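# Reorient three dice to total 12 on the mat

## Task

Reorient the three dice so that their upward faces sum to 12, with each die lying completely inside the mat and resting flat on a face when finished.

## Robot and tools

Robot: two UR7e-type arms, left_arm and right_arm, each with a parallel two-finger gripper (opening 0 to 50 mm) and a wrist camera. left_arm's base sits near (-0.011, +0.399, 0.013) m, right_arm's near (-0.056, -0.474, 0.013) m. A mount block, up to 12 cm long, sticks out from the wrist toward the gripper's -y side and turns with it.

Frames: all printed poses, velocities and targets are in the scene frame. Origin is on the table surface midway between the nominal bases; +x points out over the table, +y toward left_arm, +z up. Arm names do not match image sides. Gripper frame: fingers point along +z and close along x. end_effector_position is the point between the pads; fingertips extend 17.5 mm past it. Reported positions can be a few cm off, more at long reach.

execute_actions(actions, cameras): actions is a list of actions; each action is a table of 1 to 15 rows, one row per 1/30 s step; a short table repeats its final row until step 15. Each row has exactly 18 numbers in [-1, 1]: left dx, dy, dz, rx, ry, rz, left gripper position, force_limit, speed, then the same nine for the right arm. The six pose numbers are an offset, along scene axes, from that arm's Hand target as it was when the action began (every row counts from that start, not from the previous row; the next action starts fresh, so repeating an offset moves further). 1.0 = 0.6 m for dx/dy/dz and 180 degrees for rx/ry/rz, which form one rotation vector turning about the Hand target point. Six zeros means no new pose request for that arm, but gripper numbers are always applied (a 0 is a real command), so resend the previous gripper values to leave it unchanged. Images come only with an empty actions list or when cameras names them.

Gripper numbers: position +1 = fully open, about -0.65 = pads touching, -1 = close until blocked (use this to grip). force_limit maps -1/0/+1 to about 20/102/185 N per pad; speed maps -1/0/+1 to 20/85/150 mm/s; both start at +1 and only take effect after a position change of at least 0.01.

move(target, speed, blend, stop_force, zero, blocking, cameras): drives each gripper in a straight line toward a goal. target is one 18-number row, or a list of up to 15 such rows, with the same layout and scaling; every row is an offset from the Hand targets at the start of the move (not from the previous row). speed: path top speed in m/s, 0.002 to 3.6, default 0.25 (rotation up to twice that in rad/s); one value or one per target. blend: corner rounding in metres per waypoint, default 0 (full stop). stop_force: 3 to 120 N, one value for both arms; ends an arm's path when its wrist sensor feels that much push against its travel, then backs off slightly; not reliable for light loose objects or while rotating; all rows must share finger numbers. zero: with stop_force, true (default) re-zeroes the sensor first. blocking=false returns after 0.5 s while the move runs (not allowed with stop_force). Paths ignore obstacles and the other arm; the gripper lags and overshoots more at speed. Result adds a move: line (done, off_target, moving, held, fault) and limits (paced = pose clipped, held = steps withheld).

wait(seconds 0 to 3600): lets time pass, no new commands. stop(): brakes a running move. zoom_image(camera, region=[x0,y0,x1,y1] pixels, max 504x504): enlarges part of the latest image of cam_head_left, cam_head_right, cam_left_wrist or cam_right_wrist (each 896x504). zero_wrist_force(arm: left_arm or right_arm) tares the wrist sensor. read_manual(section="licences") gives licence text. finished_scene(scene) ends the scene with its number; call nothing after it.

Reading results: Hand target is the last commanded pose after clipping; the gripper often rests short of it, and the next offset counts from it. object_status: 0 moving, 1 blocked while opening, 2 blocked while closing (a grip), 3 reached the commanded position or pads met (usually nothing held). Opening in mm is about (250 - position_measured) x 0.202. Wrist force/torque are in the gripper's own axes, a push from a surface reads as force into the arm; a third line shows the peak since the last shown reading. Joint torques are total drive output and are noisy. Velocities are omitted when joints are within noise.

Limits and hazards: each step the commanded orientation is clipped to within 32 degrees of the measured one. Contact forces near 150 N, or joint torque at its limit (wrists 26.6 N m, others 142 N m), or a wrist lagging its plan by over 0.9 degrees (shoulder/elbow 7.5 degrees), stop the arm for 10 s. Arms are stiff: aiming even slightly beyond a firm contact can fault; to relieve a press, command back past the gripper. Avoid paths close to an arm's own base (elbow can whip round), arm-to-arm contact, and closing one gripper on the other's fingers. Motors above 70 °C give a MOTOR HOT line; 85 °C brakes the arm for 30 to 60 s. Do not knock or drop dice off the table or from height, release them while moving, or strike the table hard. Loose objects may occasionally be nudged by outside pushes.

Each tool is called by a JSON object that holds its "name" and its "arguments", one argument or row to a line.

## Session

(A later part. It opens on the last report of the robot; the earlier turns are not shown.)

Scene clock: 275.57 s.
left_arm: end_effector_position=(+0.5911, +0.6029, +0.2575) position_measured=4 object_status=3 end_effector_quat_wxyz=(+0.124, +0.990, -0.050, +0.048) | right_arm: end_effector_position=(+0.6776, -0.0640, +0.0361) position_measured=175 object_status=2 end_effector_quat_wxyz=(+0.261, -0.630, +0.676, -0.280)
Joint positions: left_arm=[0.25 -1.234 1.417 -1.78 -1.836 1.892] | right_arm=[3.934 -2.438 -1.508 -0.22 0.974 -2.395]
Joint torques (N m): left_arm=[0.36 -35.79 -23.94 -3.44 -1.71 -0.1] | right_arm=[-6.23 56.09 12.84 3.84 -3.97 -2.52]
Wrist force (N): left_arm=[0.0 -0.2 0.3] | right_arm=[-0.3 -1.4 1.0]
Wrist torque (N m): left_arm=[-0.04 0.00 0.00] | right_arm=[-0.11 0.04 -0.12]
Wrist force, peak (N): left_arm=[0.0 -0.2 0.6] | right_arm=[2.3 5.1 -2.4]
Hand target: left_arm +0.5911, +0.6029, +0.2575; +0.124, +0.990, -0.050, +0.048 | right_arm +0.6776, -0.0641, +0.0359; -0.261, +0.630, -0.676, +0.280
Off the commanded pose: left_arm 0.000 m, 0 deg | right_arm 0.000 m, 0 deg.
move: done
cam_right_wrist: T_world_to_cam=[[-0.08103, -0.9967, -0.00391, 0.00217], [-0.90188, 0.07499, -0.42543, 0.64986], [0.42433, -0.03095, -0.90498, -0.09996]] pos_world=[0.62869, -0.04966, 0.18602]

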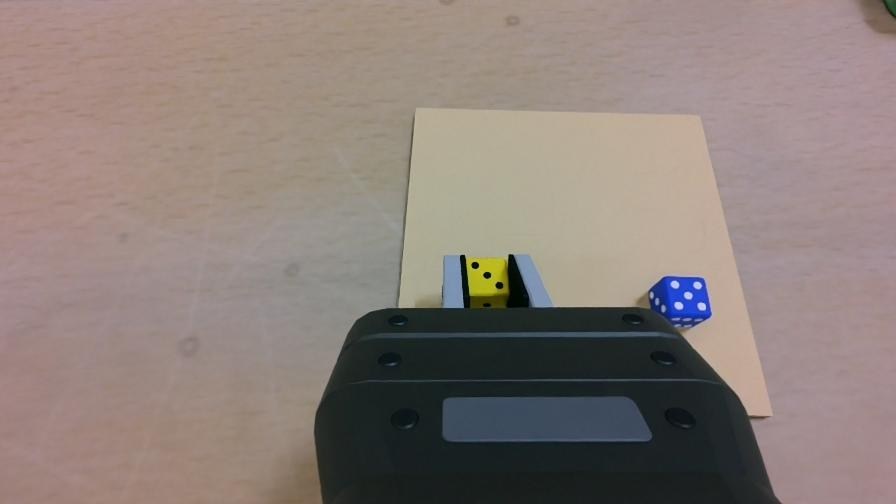

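{"name": "move", "arguments": {
  "target": [0,0,0,0,0,0,0.992157,1,1,0,0,-0.025,0,0,0,-1,-0.9,-0.3],
  "speed": 0.012,
  "stop_force": 3
}}

Scene clock: 282.83 s.
left_arm: end_effector_position=(+0.5911, +0.6029, +0.2575) position_measured=4 object_status=3 end_effector_quat_wxyz=(+0.124, +0.990, -0.050, +0.048) | right_arm: end_effector_position=(+0.6776, -0.0641, +0.0287) position_measured=175 object_status=2 end_effector_quat_wxyz=(+0.261, -0.630, +0.676, -0.280)
Joint positions: left_arm=[0.25 -1.234 1.417 -1.78 -1.836 1.892] | right_arm=[3.934 -2.451 -1.508 -0.208 0.974 -2.395]
Joint torques (N m): left_arm=[0.98 -35.73 -23.55 -3.51 -1.63 0.05] | right_arm=[-6.42 71.65 9.58 1.48 1.6 -1.77]
Wrist force (N): left_arm=[0.0 -0.1 0.1] | right_arm=[0.0 -3.0 0.1]
Wrist torque (N m): left_arm=[-0.02 0.00 0.00] | right_arm=[-0.10 -0.04 -0.11]
Wrist force, peak (N): left_arm=[0.1 -0.1 0.7] | right_arm=[0.6 -5.3 -7.3]
Hand target: left_arm +0.5911, +0.6029, +0.2575; +0.124, +0.990, -0.050, +0.048 | right_arm +0.6776, -0.0641, +0.0287; -0.261, +0.630, -0.676, +0.280 (not the last commanded pose)
Off the commanded pose: left_arm 0.000 m, 0 deg | right_arm 0.008 m, 0 deg.
move: contact (right_arm)

{"name": "move", "arguments": {
  "target": [
    [0,0,0,0,0,0,0.992157,1,1,0,0,0,0,0,0,0.15,-0.9,-0.6],
    [0,0,0,0,0,0,0.992157,1,1,-0.07,0.005,0.07,0,0,0,0.15,-0.9,-0.6]
  ],
  "speed": 0.2,
  "cameras": ["cam_right_wrist"]
}}

{"name": "zoom_image", "arguments": {
  "camera": "cam_right_wrist",
  "region": [380, 100, 740, 320]
}}

Scene clock: 287.10 s.
left_arm: end_effector_position=(+0.5911, +0.6029, +0.2575) position_measured=4 object_status=3 end_effector_quat_wxyz=(+0.124, +0.990, -0.050, +0.048) | right_arm: end_effector_position=(+0.6356, -0.0611, +0.0707) position_measured=130 object_status=3 end_effector_quat_wxyz=(+0.261, -0.630, +0.676, -0.280)
Joint positions: left_arm=[0.25 -1.234 1.417 -1.78 -1.836 1.892] | right_arm=[3.986 -2.321 -1.621 -0.256 0.948 -2.341]
Joint torques (N m): left_arm=[0.22 -35.62 -23.24 -3.65 -1.68 -0.07] | right_arm=[-2.75 54.99 26.07 6.13 1.2 -2.32]
Wrist force (N): left_arm=[-0.1 -0.3 0.4] | right_arm=[-0.2 -1.8 0.7]
Wrist torque (N m): left_arm=[-0.06 0.01 0.00] | right_arm=[-0.19 0.03 -0.11]
Wrist force, peak (N): left_arm=[0.3 0.0 0.6] | right_arm=[-0.2 -1.2 3.5]
Hand target: left_arm +0.5911, +0.6029, +0.2575; +0.124, +0.990, -0.050, +0.048 | right_arm +0.6356, -0.0611, +0.0707; -0.261, +0.630, -0.676, +0.280
Off the commanded pose: left_arm 0.000 m, 0 deg | right_arm 0.000 m, 0 deg.
move: done
cam_right_wrist: T_world_to_cam=[[-0.08111, -0.9967, -0.00373, 0.00181], [-0.90187, 0.07499, -0.42545, 0.62649], [0.42432, -0.03115, -0.90498, -0.05075]] pos_world=[0.58669, -0.04676, 0.22062]

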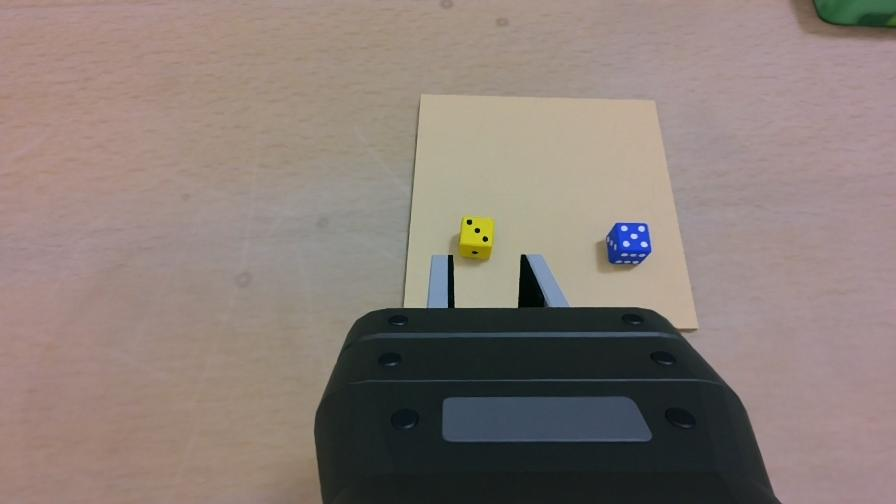

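Scaled by 1.400 from the camera's image (finer frame: 1280x720).

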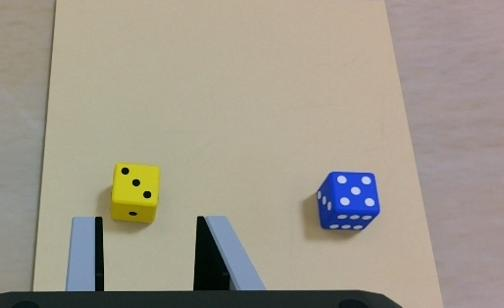

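{"name": "move", "arguments": {
  "target": [
    [0,0,0,0,0,0,0.992157,1,1,-0.05,0,0.15,0,0,0,0.15,-0.9,-0.6],
    [-0.15,-0.60,0.0,0.0850,-0.0383,-0.4691,0.992157,1,1,-0.3927,-0.7315,0.2988,0.0174,0.2494,0,0.15,-0.9,-0.6]
  ],
  "speed": 0.6,
  "blend": [0.03,0],
  "cameras": ["cam_left_wrist","cam_head_left","cam_head_right"]
}}

Scene clock: 319.37 s.
left_arm: end_effector_position=(+0.5011, +0.2430, +0.2576) position_measured=4 object_status=3 end_effector_quat_wxyz=(+0.000, +0.702, -0.712, +0.000) | right_arm: end_effector_position=(+0.4000, -0.4999, +0.2500) position_measured=130 object_status=3 end_effector_quat_wxyz=(+0.000, -0.682, +0.732, +0.000)
Joint positions: left_arm=[-0.521 -1.487 1.698 -1.782 -1.57 2.607] | right_arm=[3.326 -1.464 -1.905 -1.342 1.57 -2.832]
Joint torques (N m): left_arm=[-2.85 -21.26 -23.49 -4.77 -2.78 0.42] | right_arm=[-7 14.55 17.64 2.36 -2.76 0.35]
Wrist force (N): left_arm=[0.4 0.0 -0.5] | right_arm=[1.6 0.8 -0.5]
Wrist torque (N m): left_arm=[0.00 -0.10 0.13] | right_arm=[0.08 -0.24 0.01]
Wrist force, peak (N): left_arm=[0.1 -3.3 -0.4] | right_arm=[-2.9 -3.8 -2.5]
Hand target: left_arm +0.5011, +0.2429, +0.2575; +0.000, +0.702, -0.712, +0.000 | right_arm +0.4000, -0.5000, +0.2500; +0.000, +0.682, -0.732, +0.000
Off the commanded pose: left_arm 0.000 m, 0 deg | right_arm 0.000 m, 0 deg.
move: done
cam_left_wrist: T_world_to_cam=[[-0.02416, -0.9996, 0.01436, 0.26662], [-0.94143, 0.02758, 0.33608, 0.39571], [-0.33635, -0.0054, -0.94172, 0.5707]] pos_world=[0.57093, 0.25868, 0.40062]
Images, in order (width x height): cam_head_left 896x504, cam_head_right 896x504, cam_left_wrist 896x504.

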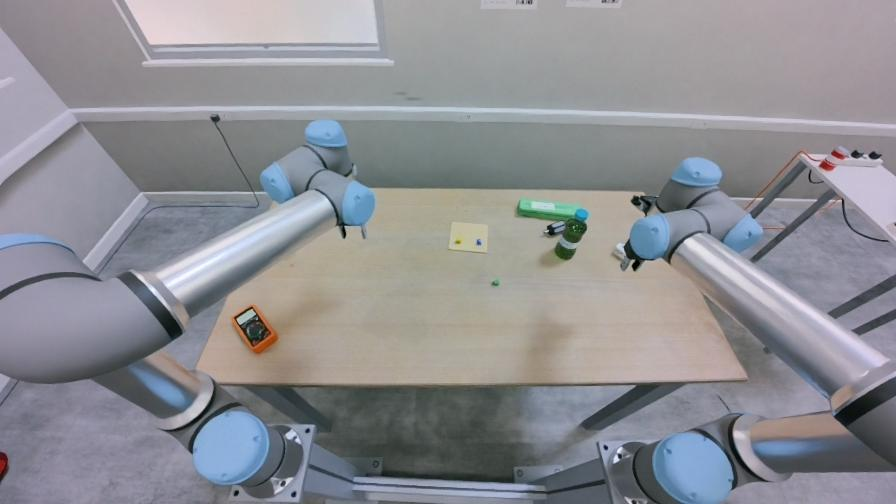

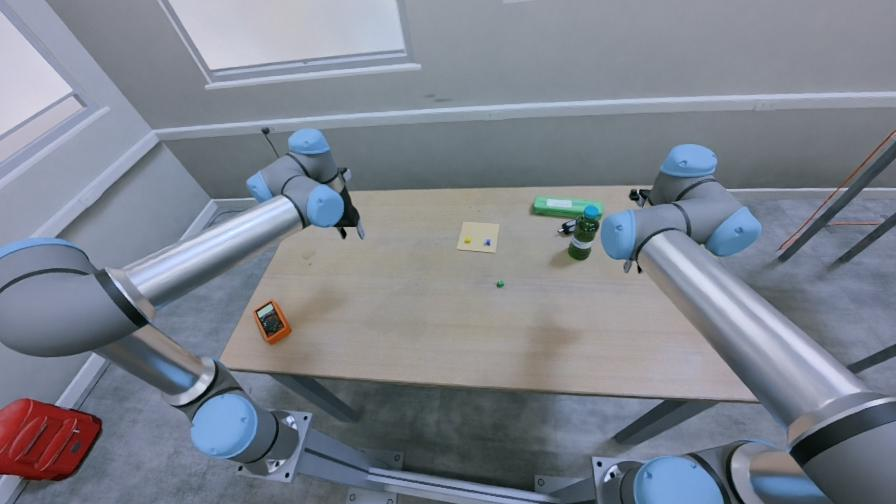

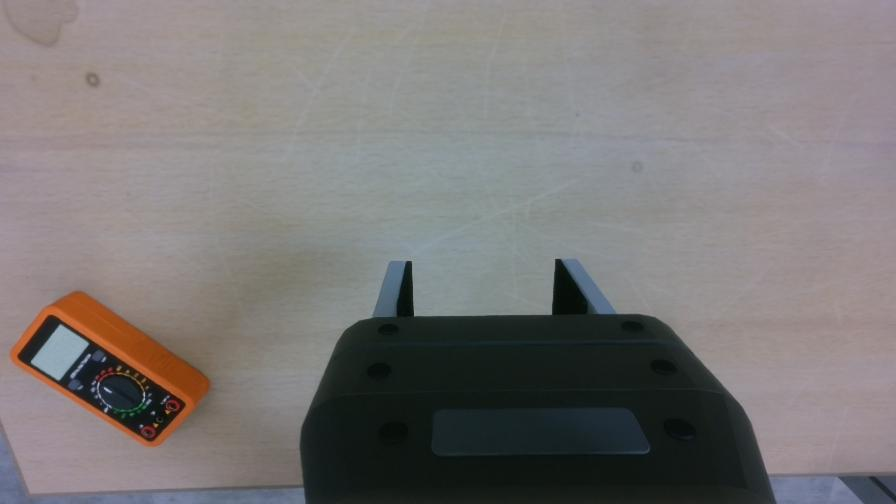

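{"name": "move", "arguments": {
  "target": [0,-0.6715,-0.0958,0,0,0,0.992157,1,1,0,0,0,0,0,0,0.15,-0.9,-0.6],
  "speed": 0.6,
  "cameras": ["cam_left_wrist"]
}}

{"name": "zoom_image", "arguments": {
  "camera": "cam_left_wrist",
  "region": [340, 80, 640, 320]
}}

Scene clock: 325.73 s.
left_arm: end_effector_position=(+0.5011, -0.1599, +0.2001) position_measured=4 object_status=3 end_effector_quat_wxyz=(+0.000, +0.702, -0.712, +0.000) | right_arm: end_effector_position=(+0.4000, -0.5000, +0.2500) position_measured=130 object_status=3 end_effector_quat_wxyz=(+0.000, -0.682, +0.732, +0.000)
Joint positions: left_arm=[-0.979 -0.918 1.055 -1.708 -1.57 2.15] | right_arm=[3.326 -1.464 -1.906 -1.343 1.57 -2.832]
Joint torques (N m): left_arm=[-2.64 -42.11 -31.99 -4.62 -2.92 -0.39] | right_arm=[-6.57 14.34 17.51 0.65 -2.56 -2.16]
Wrist force (N): left_arm=[0.0 -0.2 -0.1] | right_arm=[1.6 1.0 -0.3]
Wrist torque (N m): left_arm=[0.02 -0.01 0.02] | right_arm=[0.12 -0.24 0.01]
Wrist force, peak (N): left_arm=[-4.7 -0.4 -1.3] | right_arm=[1.8 1.0 -0.4]
Hand target: left_arm +0.5011, -0.1600, +0.2001; +0.000, +0.702, -0.712, +0.000 | right_arm +0.4000, -0.5000, +0.2500; +0.000, +0.682, -0.732, +0.000
Off the commanded pose: left_arm 0.000 m, 0 deg | right_arm 0.000 m, 0 deg.
move: done
cam_left_wrist: T_world_to_cam=[[-0.02444, -0.9996, 0.01446, -0.13507], [-0.94145, 0.02788, 0.33599, 0.4262], [-0.33626, -0.0054, -0.94175, 0.51443]] pos_world=[0.57093, -0.14412, 0.34322]

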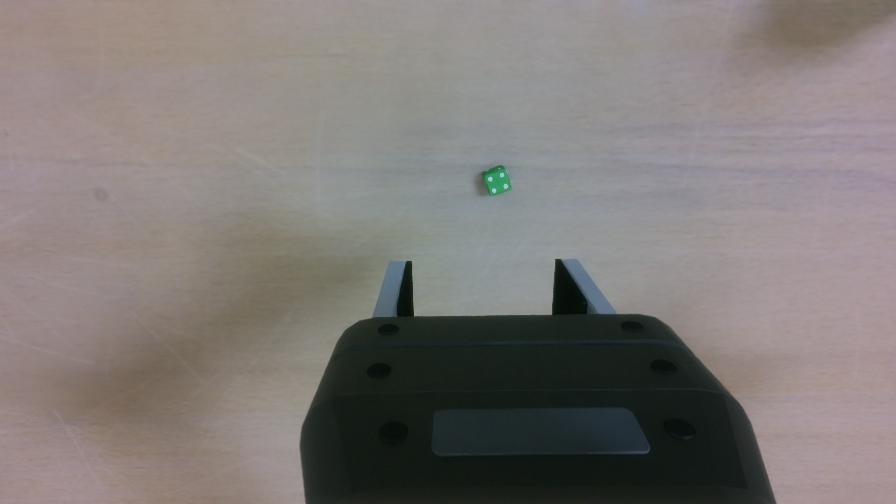

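Scaled by 1.680 from the camera's image (finer frame: 1280x720).

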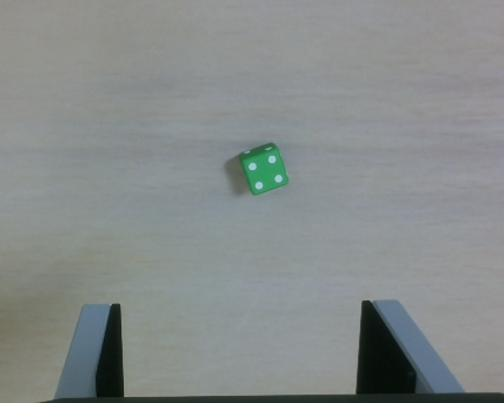

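{"name": "move", "arguments": {
  "target": [0.0078,-0.0405,-0.288,0,0,0.122,0.3,-0.9,-0.3,0,0,0,0,0,0,0.15,-0.9,-0.6],
  "speed": 0.4,
  "cameras": ["cam_left_wrist"]
}}

{"name": "move", "arguments": {
  "target": [0,0,-0.03,0,0,0,0.3,-0.9,-0.3,0,0,0,0,0,0,0.15,-0.9,-0.6],
  "speed": 0.012,
  "stop_force": 3,
  "cameras": ["cam_left_wrist"]
}}

Scene clock: 336.57 s.
left_arm: end_effector_position=(+0.5057, -0.1843, +0.0274) position_measured=107 object_status=3 end_effector_quat_wxyz=(+0.000, +0.825, -0.565, +0.000) | right_arm: end_effector_position=(+0.4000, -0.5000, +0.2500) position_measured=130 object_status=3 end_effector_quat_wxyz=(+0.000, -0.682, +0.732, +0.000)
Joint positions: left_arm=[-0.991 -0.732 1.187 -2.027 -1.57 1.755] | right_arm=[3.326 -1.464 -1.906 -1.343 1.57 -2.832]
Joint torques (N m): left_arm=[3.33 -46.44 -17.32 -3.77 1.4 -0.91] | right_arm=[-6.36 13.99 17.97 0.65 -2.22 -2.22]
Wrist force (N): left_arm=[-0.2 0.1 -0.4] | right_arm=[1.4 0.9 -0.5]
Wrist torque (N m): left_arm=[0.06 0.01 -0.02] | right_arm=[0.10 -0.20 0.01]
Wrist force, peak (N): left_arm=[-0.3 -0.1 -3.5] | right_arm=[1.9 1.0 -0.3]
Hand target: left_arm +0.5058, -0.1843, +0.0273; +0.000, +0.825, -0.565, +0.000 | right_arm +0.4000, -0.5000, +0.2500; +0.000, +0.682, -0.732, +0.000
Off the commanded pose: left_arm 0.000 m, 0 deg | right_arm 0.000 m, 0 deg.
move: done
cam_left_wrist: T_world_to_cam=[[0.35088, -0.93631, 0.01455, -0.33507], [-0.88369, -0.32594, 0.33595, 0.39486], [-0.30981, -0.13074, -0.94177, 0.31674]] pos_world=[0.56463, -0.14361, 0.17052]

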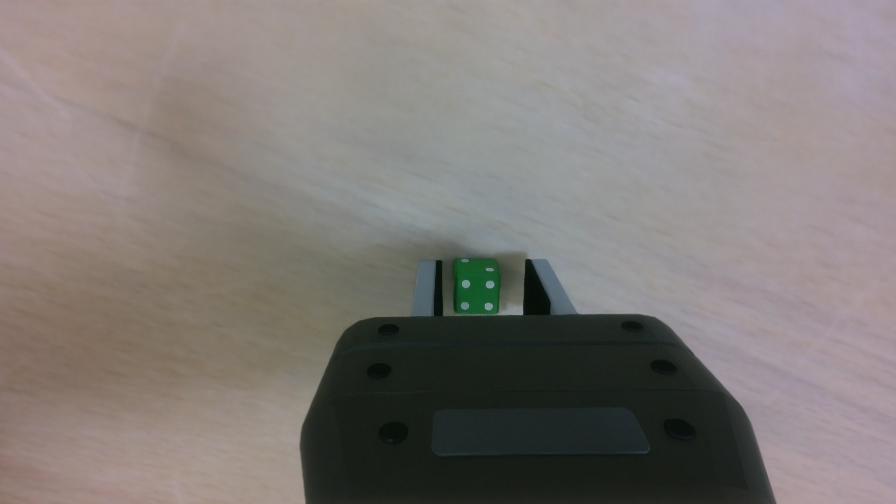

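Scene clock: 338.53 s.
left_arm: end_effector_position=(+0.5058, -0.1843, +0.0172) position_measured=107 object_status=3 end_effector_quat_wxyz=(+0.000, +0.825, -0.565, +0.000) | right_arm: end_effector_position=(+0.4000, -0.5000, +0.2500) position_measured=130 object_status=3 end_effector_quat_wxyz=(+0.000, -0.682, +0.732, +0.000)
Joint positions: left_arm=[-0.991 -0.72 1.194 -2.045 -1.57 1.754] | right_arm=[3.326 -1.464 -1.906 -1.343 1.57 -2.832]
Joint torques (N m): left_arm=[5.81 -60.8 -28.28 -1.79 -0.6 -1.37] | right_arm=[-6.28 13.78 19 0.61 -1.95 -2.22]
Wrist force (N): left_arm=[0.4 -0.1 -1.5] | right_arm=[1.5 0.9 -0.4]
Wrist torque (N m): left_arm=[0.03 -0.08 0.00] | right_arm=[0.11 -0.22 0.01]
Wrist force, peak (N): left_arm=[-2.1 0.2 -19.7] | right_arm=[1.7 1.0 -0.6]
Hand target: left_arm +0.5058, -0.1843, +0.0173; +0.000, +0.825, -0.565, +0.000 (not the last commanded pose) | right_arm +0.4000, -0.5000, +0.2500; +0.000, +0.682, -0.732, +0.000
Off the commanded pose: left_arm 0.008 m, 0 deg | right_arm 0.000 m, 0 deg.
move: contact (left_arm)
cam_left_wrist: T_world_to_cam=[[0.35115, -0.93621, 0.01441, -0.33503], [-0.88355, -0.32623, 0.33603, 0.39815], [-0.30989, -0.13073, -0.94174, 0.30718]] pos_world=[0.56463, -0.14361, 0.16032]

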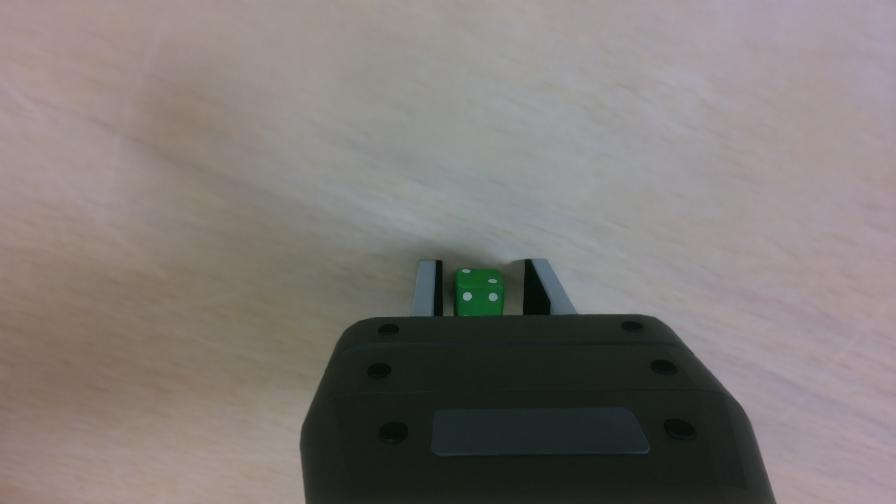

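{"name": "move", "arguments": {
  "target": [
    [0,0,0.0025,0,0,0,0.3,-0.9,-0.3,0,0,0,0,0,0,0.15,-0.9,-0.6],
    [0,0,0.0025,0,0,0,-1,-0.9,-0.3,0,0,0,0,0,0,0.15,-0.9,-0.6],
    [0,0,0.1,0,0,0,-1,-0.9,-0.3,0,0,0,0,0,0,0.15,-0.9,-0.6],
    [0.3237,0.1405,0.1,0,0,-0.14,-1,-0.9,-0.3,0,0,0,0,0,0,0.15,-0.9,-0.6],
    [0.3237,0.1405,0.018,0,0,-0.14,-1,-0.9,-0.3,0,0,0,0,0,0,0.15,-0.9,-0.6]
  ],
  "speed": 0.5,
  "blend": [0,0,0.03,0.02,0],
  "cameras": ["cam_left_wrist"]
}}

{"name": "move", "arguments": {
  "target": [0,0,-0.03,0,0,0,-1,-0.9,-0.3,0,0,0,0,0,0,0.15,-0.9,-0.6],
  "speed": 0.012,
  "stop_force": 3,
  "cameras": ["cam_left_wrist"]
}}

Scene clock: 353.60 s.
left_arm: end_effector_position=(+0.7000, -0.1000, +0.0281) position_measured=174 object_status=2 end_effector_quat_wxyz=(+0.000, +0.682, -0.732, +0.000) | right_arm: end_effector_position=(+0.4000, -0.5000, +0.2500) position_measured=130 object_status=3 end_effector_quat_wxyz=(+0.000, -0.682, +0.732, +0.000)
Joint positions: left_arm=[-0.739 -0.484 0.705 -1.792 -1.57 2.446] | right_arm=[3.326 -1.464 -1.906 -1.343 1.57 -2.832]
Joint torques (N m): left_arm=[0.93 -60.62 -18.29 -4.7 2.25 1.38] | right_arm=[-5.92 12.99 20.3 0.71 -1.55 -2.2]
Wrist force (N): left_arm=[0.0 -0.1 -0.7] | right_arm=[1.5 0.8 -0.4]
Wrist torque (N m): left_arm=[0.02 -0.03 0.14] | right_arm=[0.09 -0.23 0.01]
Wrist force, peak (N): left_arm=[0.1 3.7 -3.8] | right_arm=[1.8 1.0 -0.7]
Hand target: left_arm +0.7000, -0.1000, +0.0281; +0.000, +0.682, -0.732, +0.000 | right_arm +0.4000, -0.5000, +0.2500; +0.000, +0.682, -0.732, +0.000
Off the commanded pose: left_arm 0.000 m, 0 deg | right_arm 0.000 m, 0 deg.
move: done; blend cut to 0.0292 m at target 3
cam_left_wrist: T_world_to_cam=[[-0.0809, -0.99662, 0.01447, -0.02814], [-0.93837, 0.08105, 0.336, 0.67271], [-0.33604, 0.01361, -0.94175, 0.4214]] pos_world=[0.77058, -0.0883, 0.17122]

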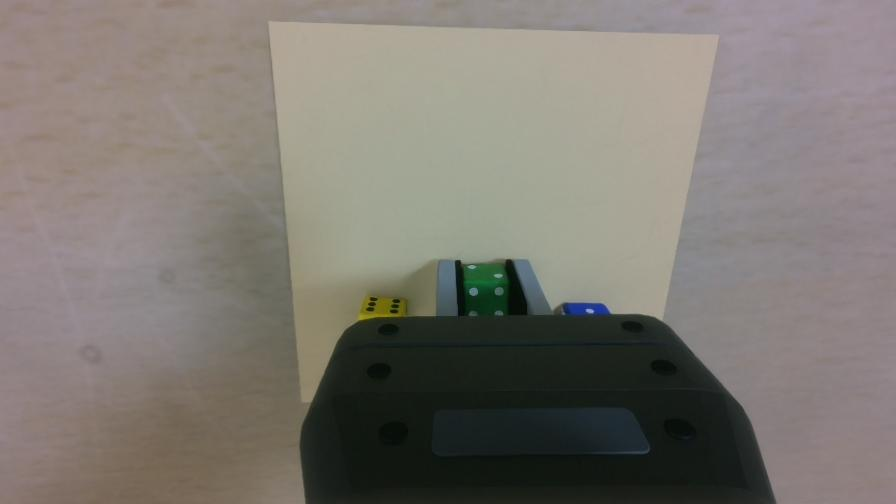

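Scene clock: 355.17 s.
left_arm: end_effector_position=(+0.7000, -0.1000, +0.0228) position_measured=174 object_status=2 end_effector_quat_wxyz=(+0.000, +0.682, -0.732, +0.000) | right_arm: end_effector_position=(+0.4000, -0.5000, +0.2500) position_measured=130 object_status=3 end_effector_quat_wxyz=(+0.000, -0.682, +0.732, +0.000)
Joint positions: left_arm=[-0.739 -0.48 0.71 -1.802 -1.57 2.446] | right_arm=[3.326 -1.464 -1.906 -1.343 1.57 -2.832]
Joint torques (N m): left_arm=[2.46 -65.62 -29.74 -1.46 2.33 1.71] | right_arm=[-6.67 13.43 20.75 0.67 -1.37 -2.21]
Wrist force (N): left_arm=[0.7 -0.8 -3.4] | right_arm=[1.5 0.9 -0.4]
Wrist torque (N m): left_arm=[0.00 -0.10 0.14] | right_arm=[0.10 -0.22 0.01]
Wrist force, peak (N): left_arm=[-2.7 4.4 -15.9] | right_arm=[1.9 0.9 -0.2]
Hand target: left_arm +0.7000, -0.1000, +0.0228; +0.000, +0.682, -0.732, +0.000 (not the last commanded pose) | right_arm +0.4000, -0.5000, +0.2500; +0.000, +0.682, -0.732, +0.000
Off the commanded pose: left_arm 0.013 m, 0 deg | right_arm 0.000 m, 0 deg.
move: contact (left_arm)
cam_left_wrist: T_world_to_cam=[[-0.0809, -0.99662, 0.01447, -0.02797], [-0.93837, 0.08104, 0.336, 0.67452], [-0.33604, 0.01361, -0.94175, 0.41631]] pos_world=[0.77058, -0.0882, 0.16582]

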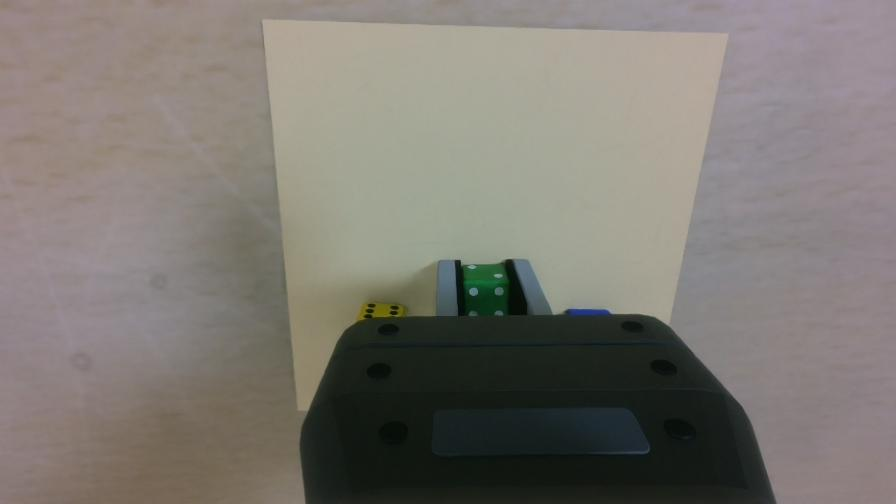

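{"name": "move", "arguments": {
  "target": [
    [0,0,0,0,0,0,0.15,-0.9,-0.3,0,0,0,0,0,0,0.15,-0.9,-0.6],
    [0,0,0.1,0,0,0,0.15,-0.9,-0.3,0,0,0,0,0,0,0.15,-0.9,-0.6],
    [-0.1,0.3,0.2,0,0,0,0.15,-0.9,-0.3,0,0,0,0,0,0,0.15,-0.9,-0.6]
  ],
  "speed": 0.5,
  "blend": [0,0.03,0],
  "cameras": ["cam_left_wrist","cam_head_left","cam_right_wrist"]
}}

{"name": "zoom_image", "arguments": {
  "camera": "cam_head_left",
  "region": [420, 200, 560, 320]
}}

Scene clock: 364.03 s.
left_arm: end_effector_position=(+0.6400, +0.0800, +0.1427) position_measured=130 object_status=3 end_effector_quat_wxyz=(+0.000, +0.682, -0.732, +0.000) | right_arm: end_effector_position=(+0.4000, -0.5000, +0.2500) position_measured=130 object_status=3 end_effector_quat_wxyz=(+0.000, -0.682, +0.732, +0.000)
Joint positions: left_arm=[-0.614 -0.968 1.289 -1.892 -1.57 2.571] | right_arm=[3.326 -1.464 -1.906 -1.343 1.57 -2.832]
Joint torques (N m): left_arm=[-0.41 -55.14 -16.19 -1.82 0.52 -0.62] | right_arm=[-6.48 12.54 21.81 0.71 -0.99 -2.15]
Wrist force (N): left_arm=[-0.2 0.2 -0.3] | right_arm=[1.4 0.9 -0.5]
Wrist torque (N m): left_arm=[0.03 -0.04 0.12] | right_arm=[0.10 -0.20 0.01]
Wrist force, peak (N): left_arm=[3.3 -1.6 -4.0] | right_arm=[1.8 1.0 -0.4]
Hand target: left_arm +0.6400, +0.0800, +0.1428; +0.000, +0.682, -0.732, +0.000 | right_arm +0.4000, -0.5000, +0.2500; +0.000, +0.682, -0.732, +0.000
Off the commanded pose: left_arm 0.000 m, 0 deg | right_arm 0.000 m, 0 deg.
move: done
cam_left_wrist: T_world_to_cam=[[-0.08093, -0.99662, 0.01437, 0.1448], [-0.93837, 0.08104, 0.33601, 0.56341], [-0.33604, 0.01371, -0.94175, 0.50673]] pos_world=[0.71068, 0.0917, 0.28582]
cam_right_wrist: T_world_to_cam=[[-0.08031, -0.99675, 0.00543, -0.4567], [-0.93758, 0.07739, 0.33906, 0.3475], [-0.33838, 0.02214, -0.94075, 0.53846]] pos_world=[0.47134, -0.49403, 0.39121]
Images, in order (width x height): cam_head_left 896x504, cam_left_wrist 896x504, cam_right_wrist 896x504.

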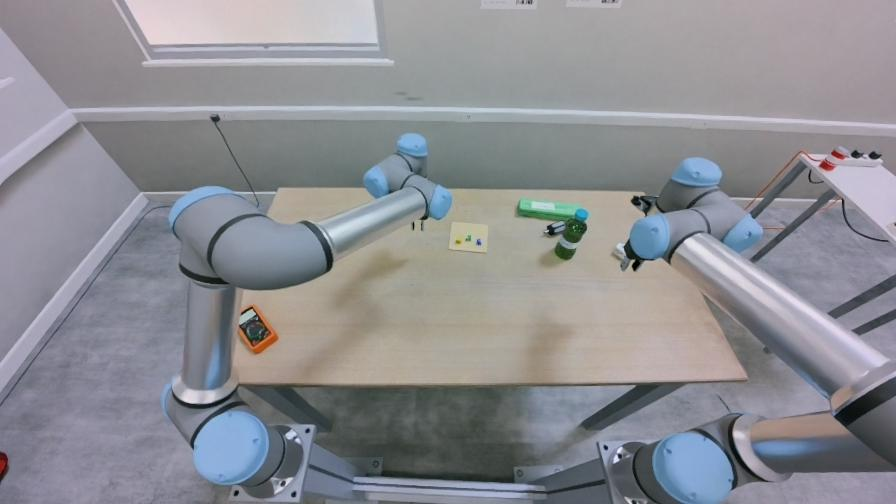

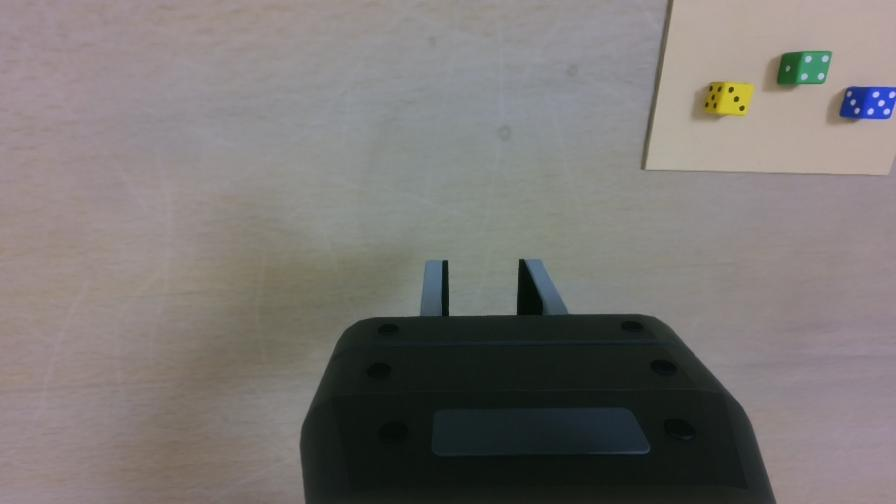

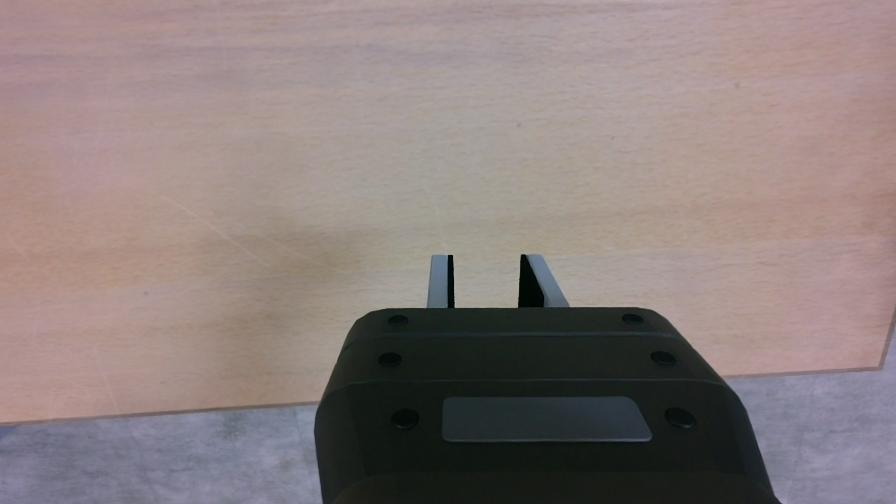

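Scaled by 3.600 from the camera's image (finer frame: 1280x720).

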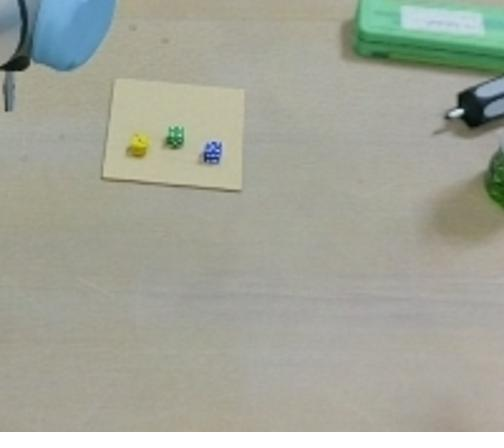

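{"name": "finished_scene", "arguments": {
  "scene": 1
}}

The scene is finished: the task was done.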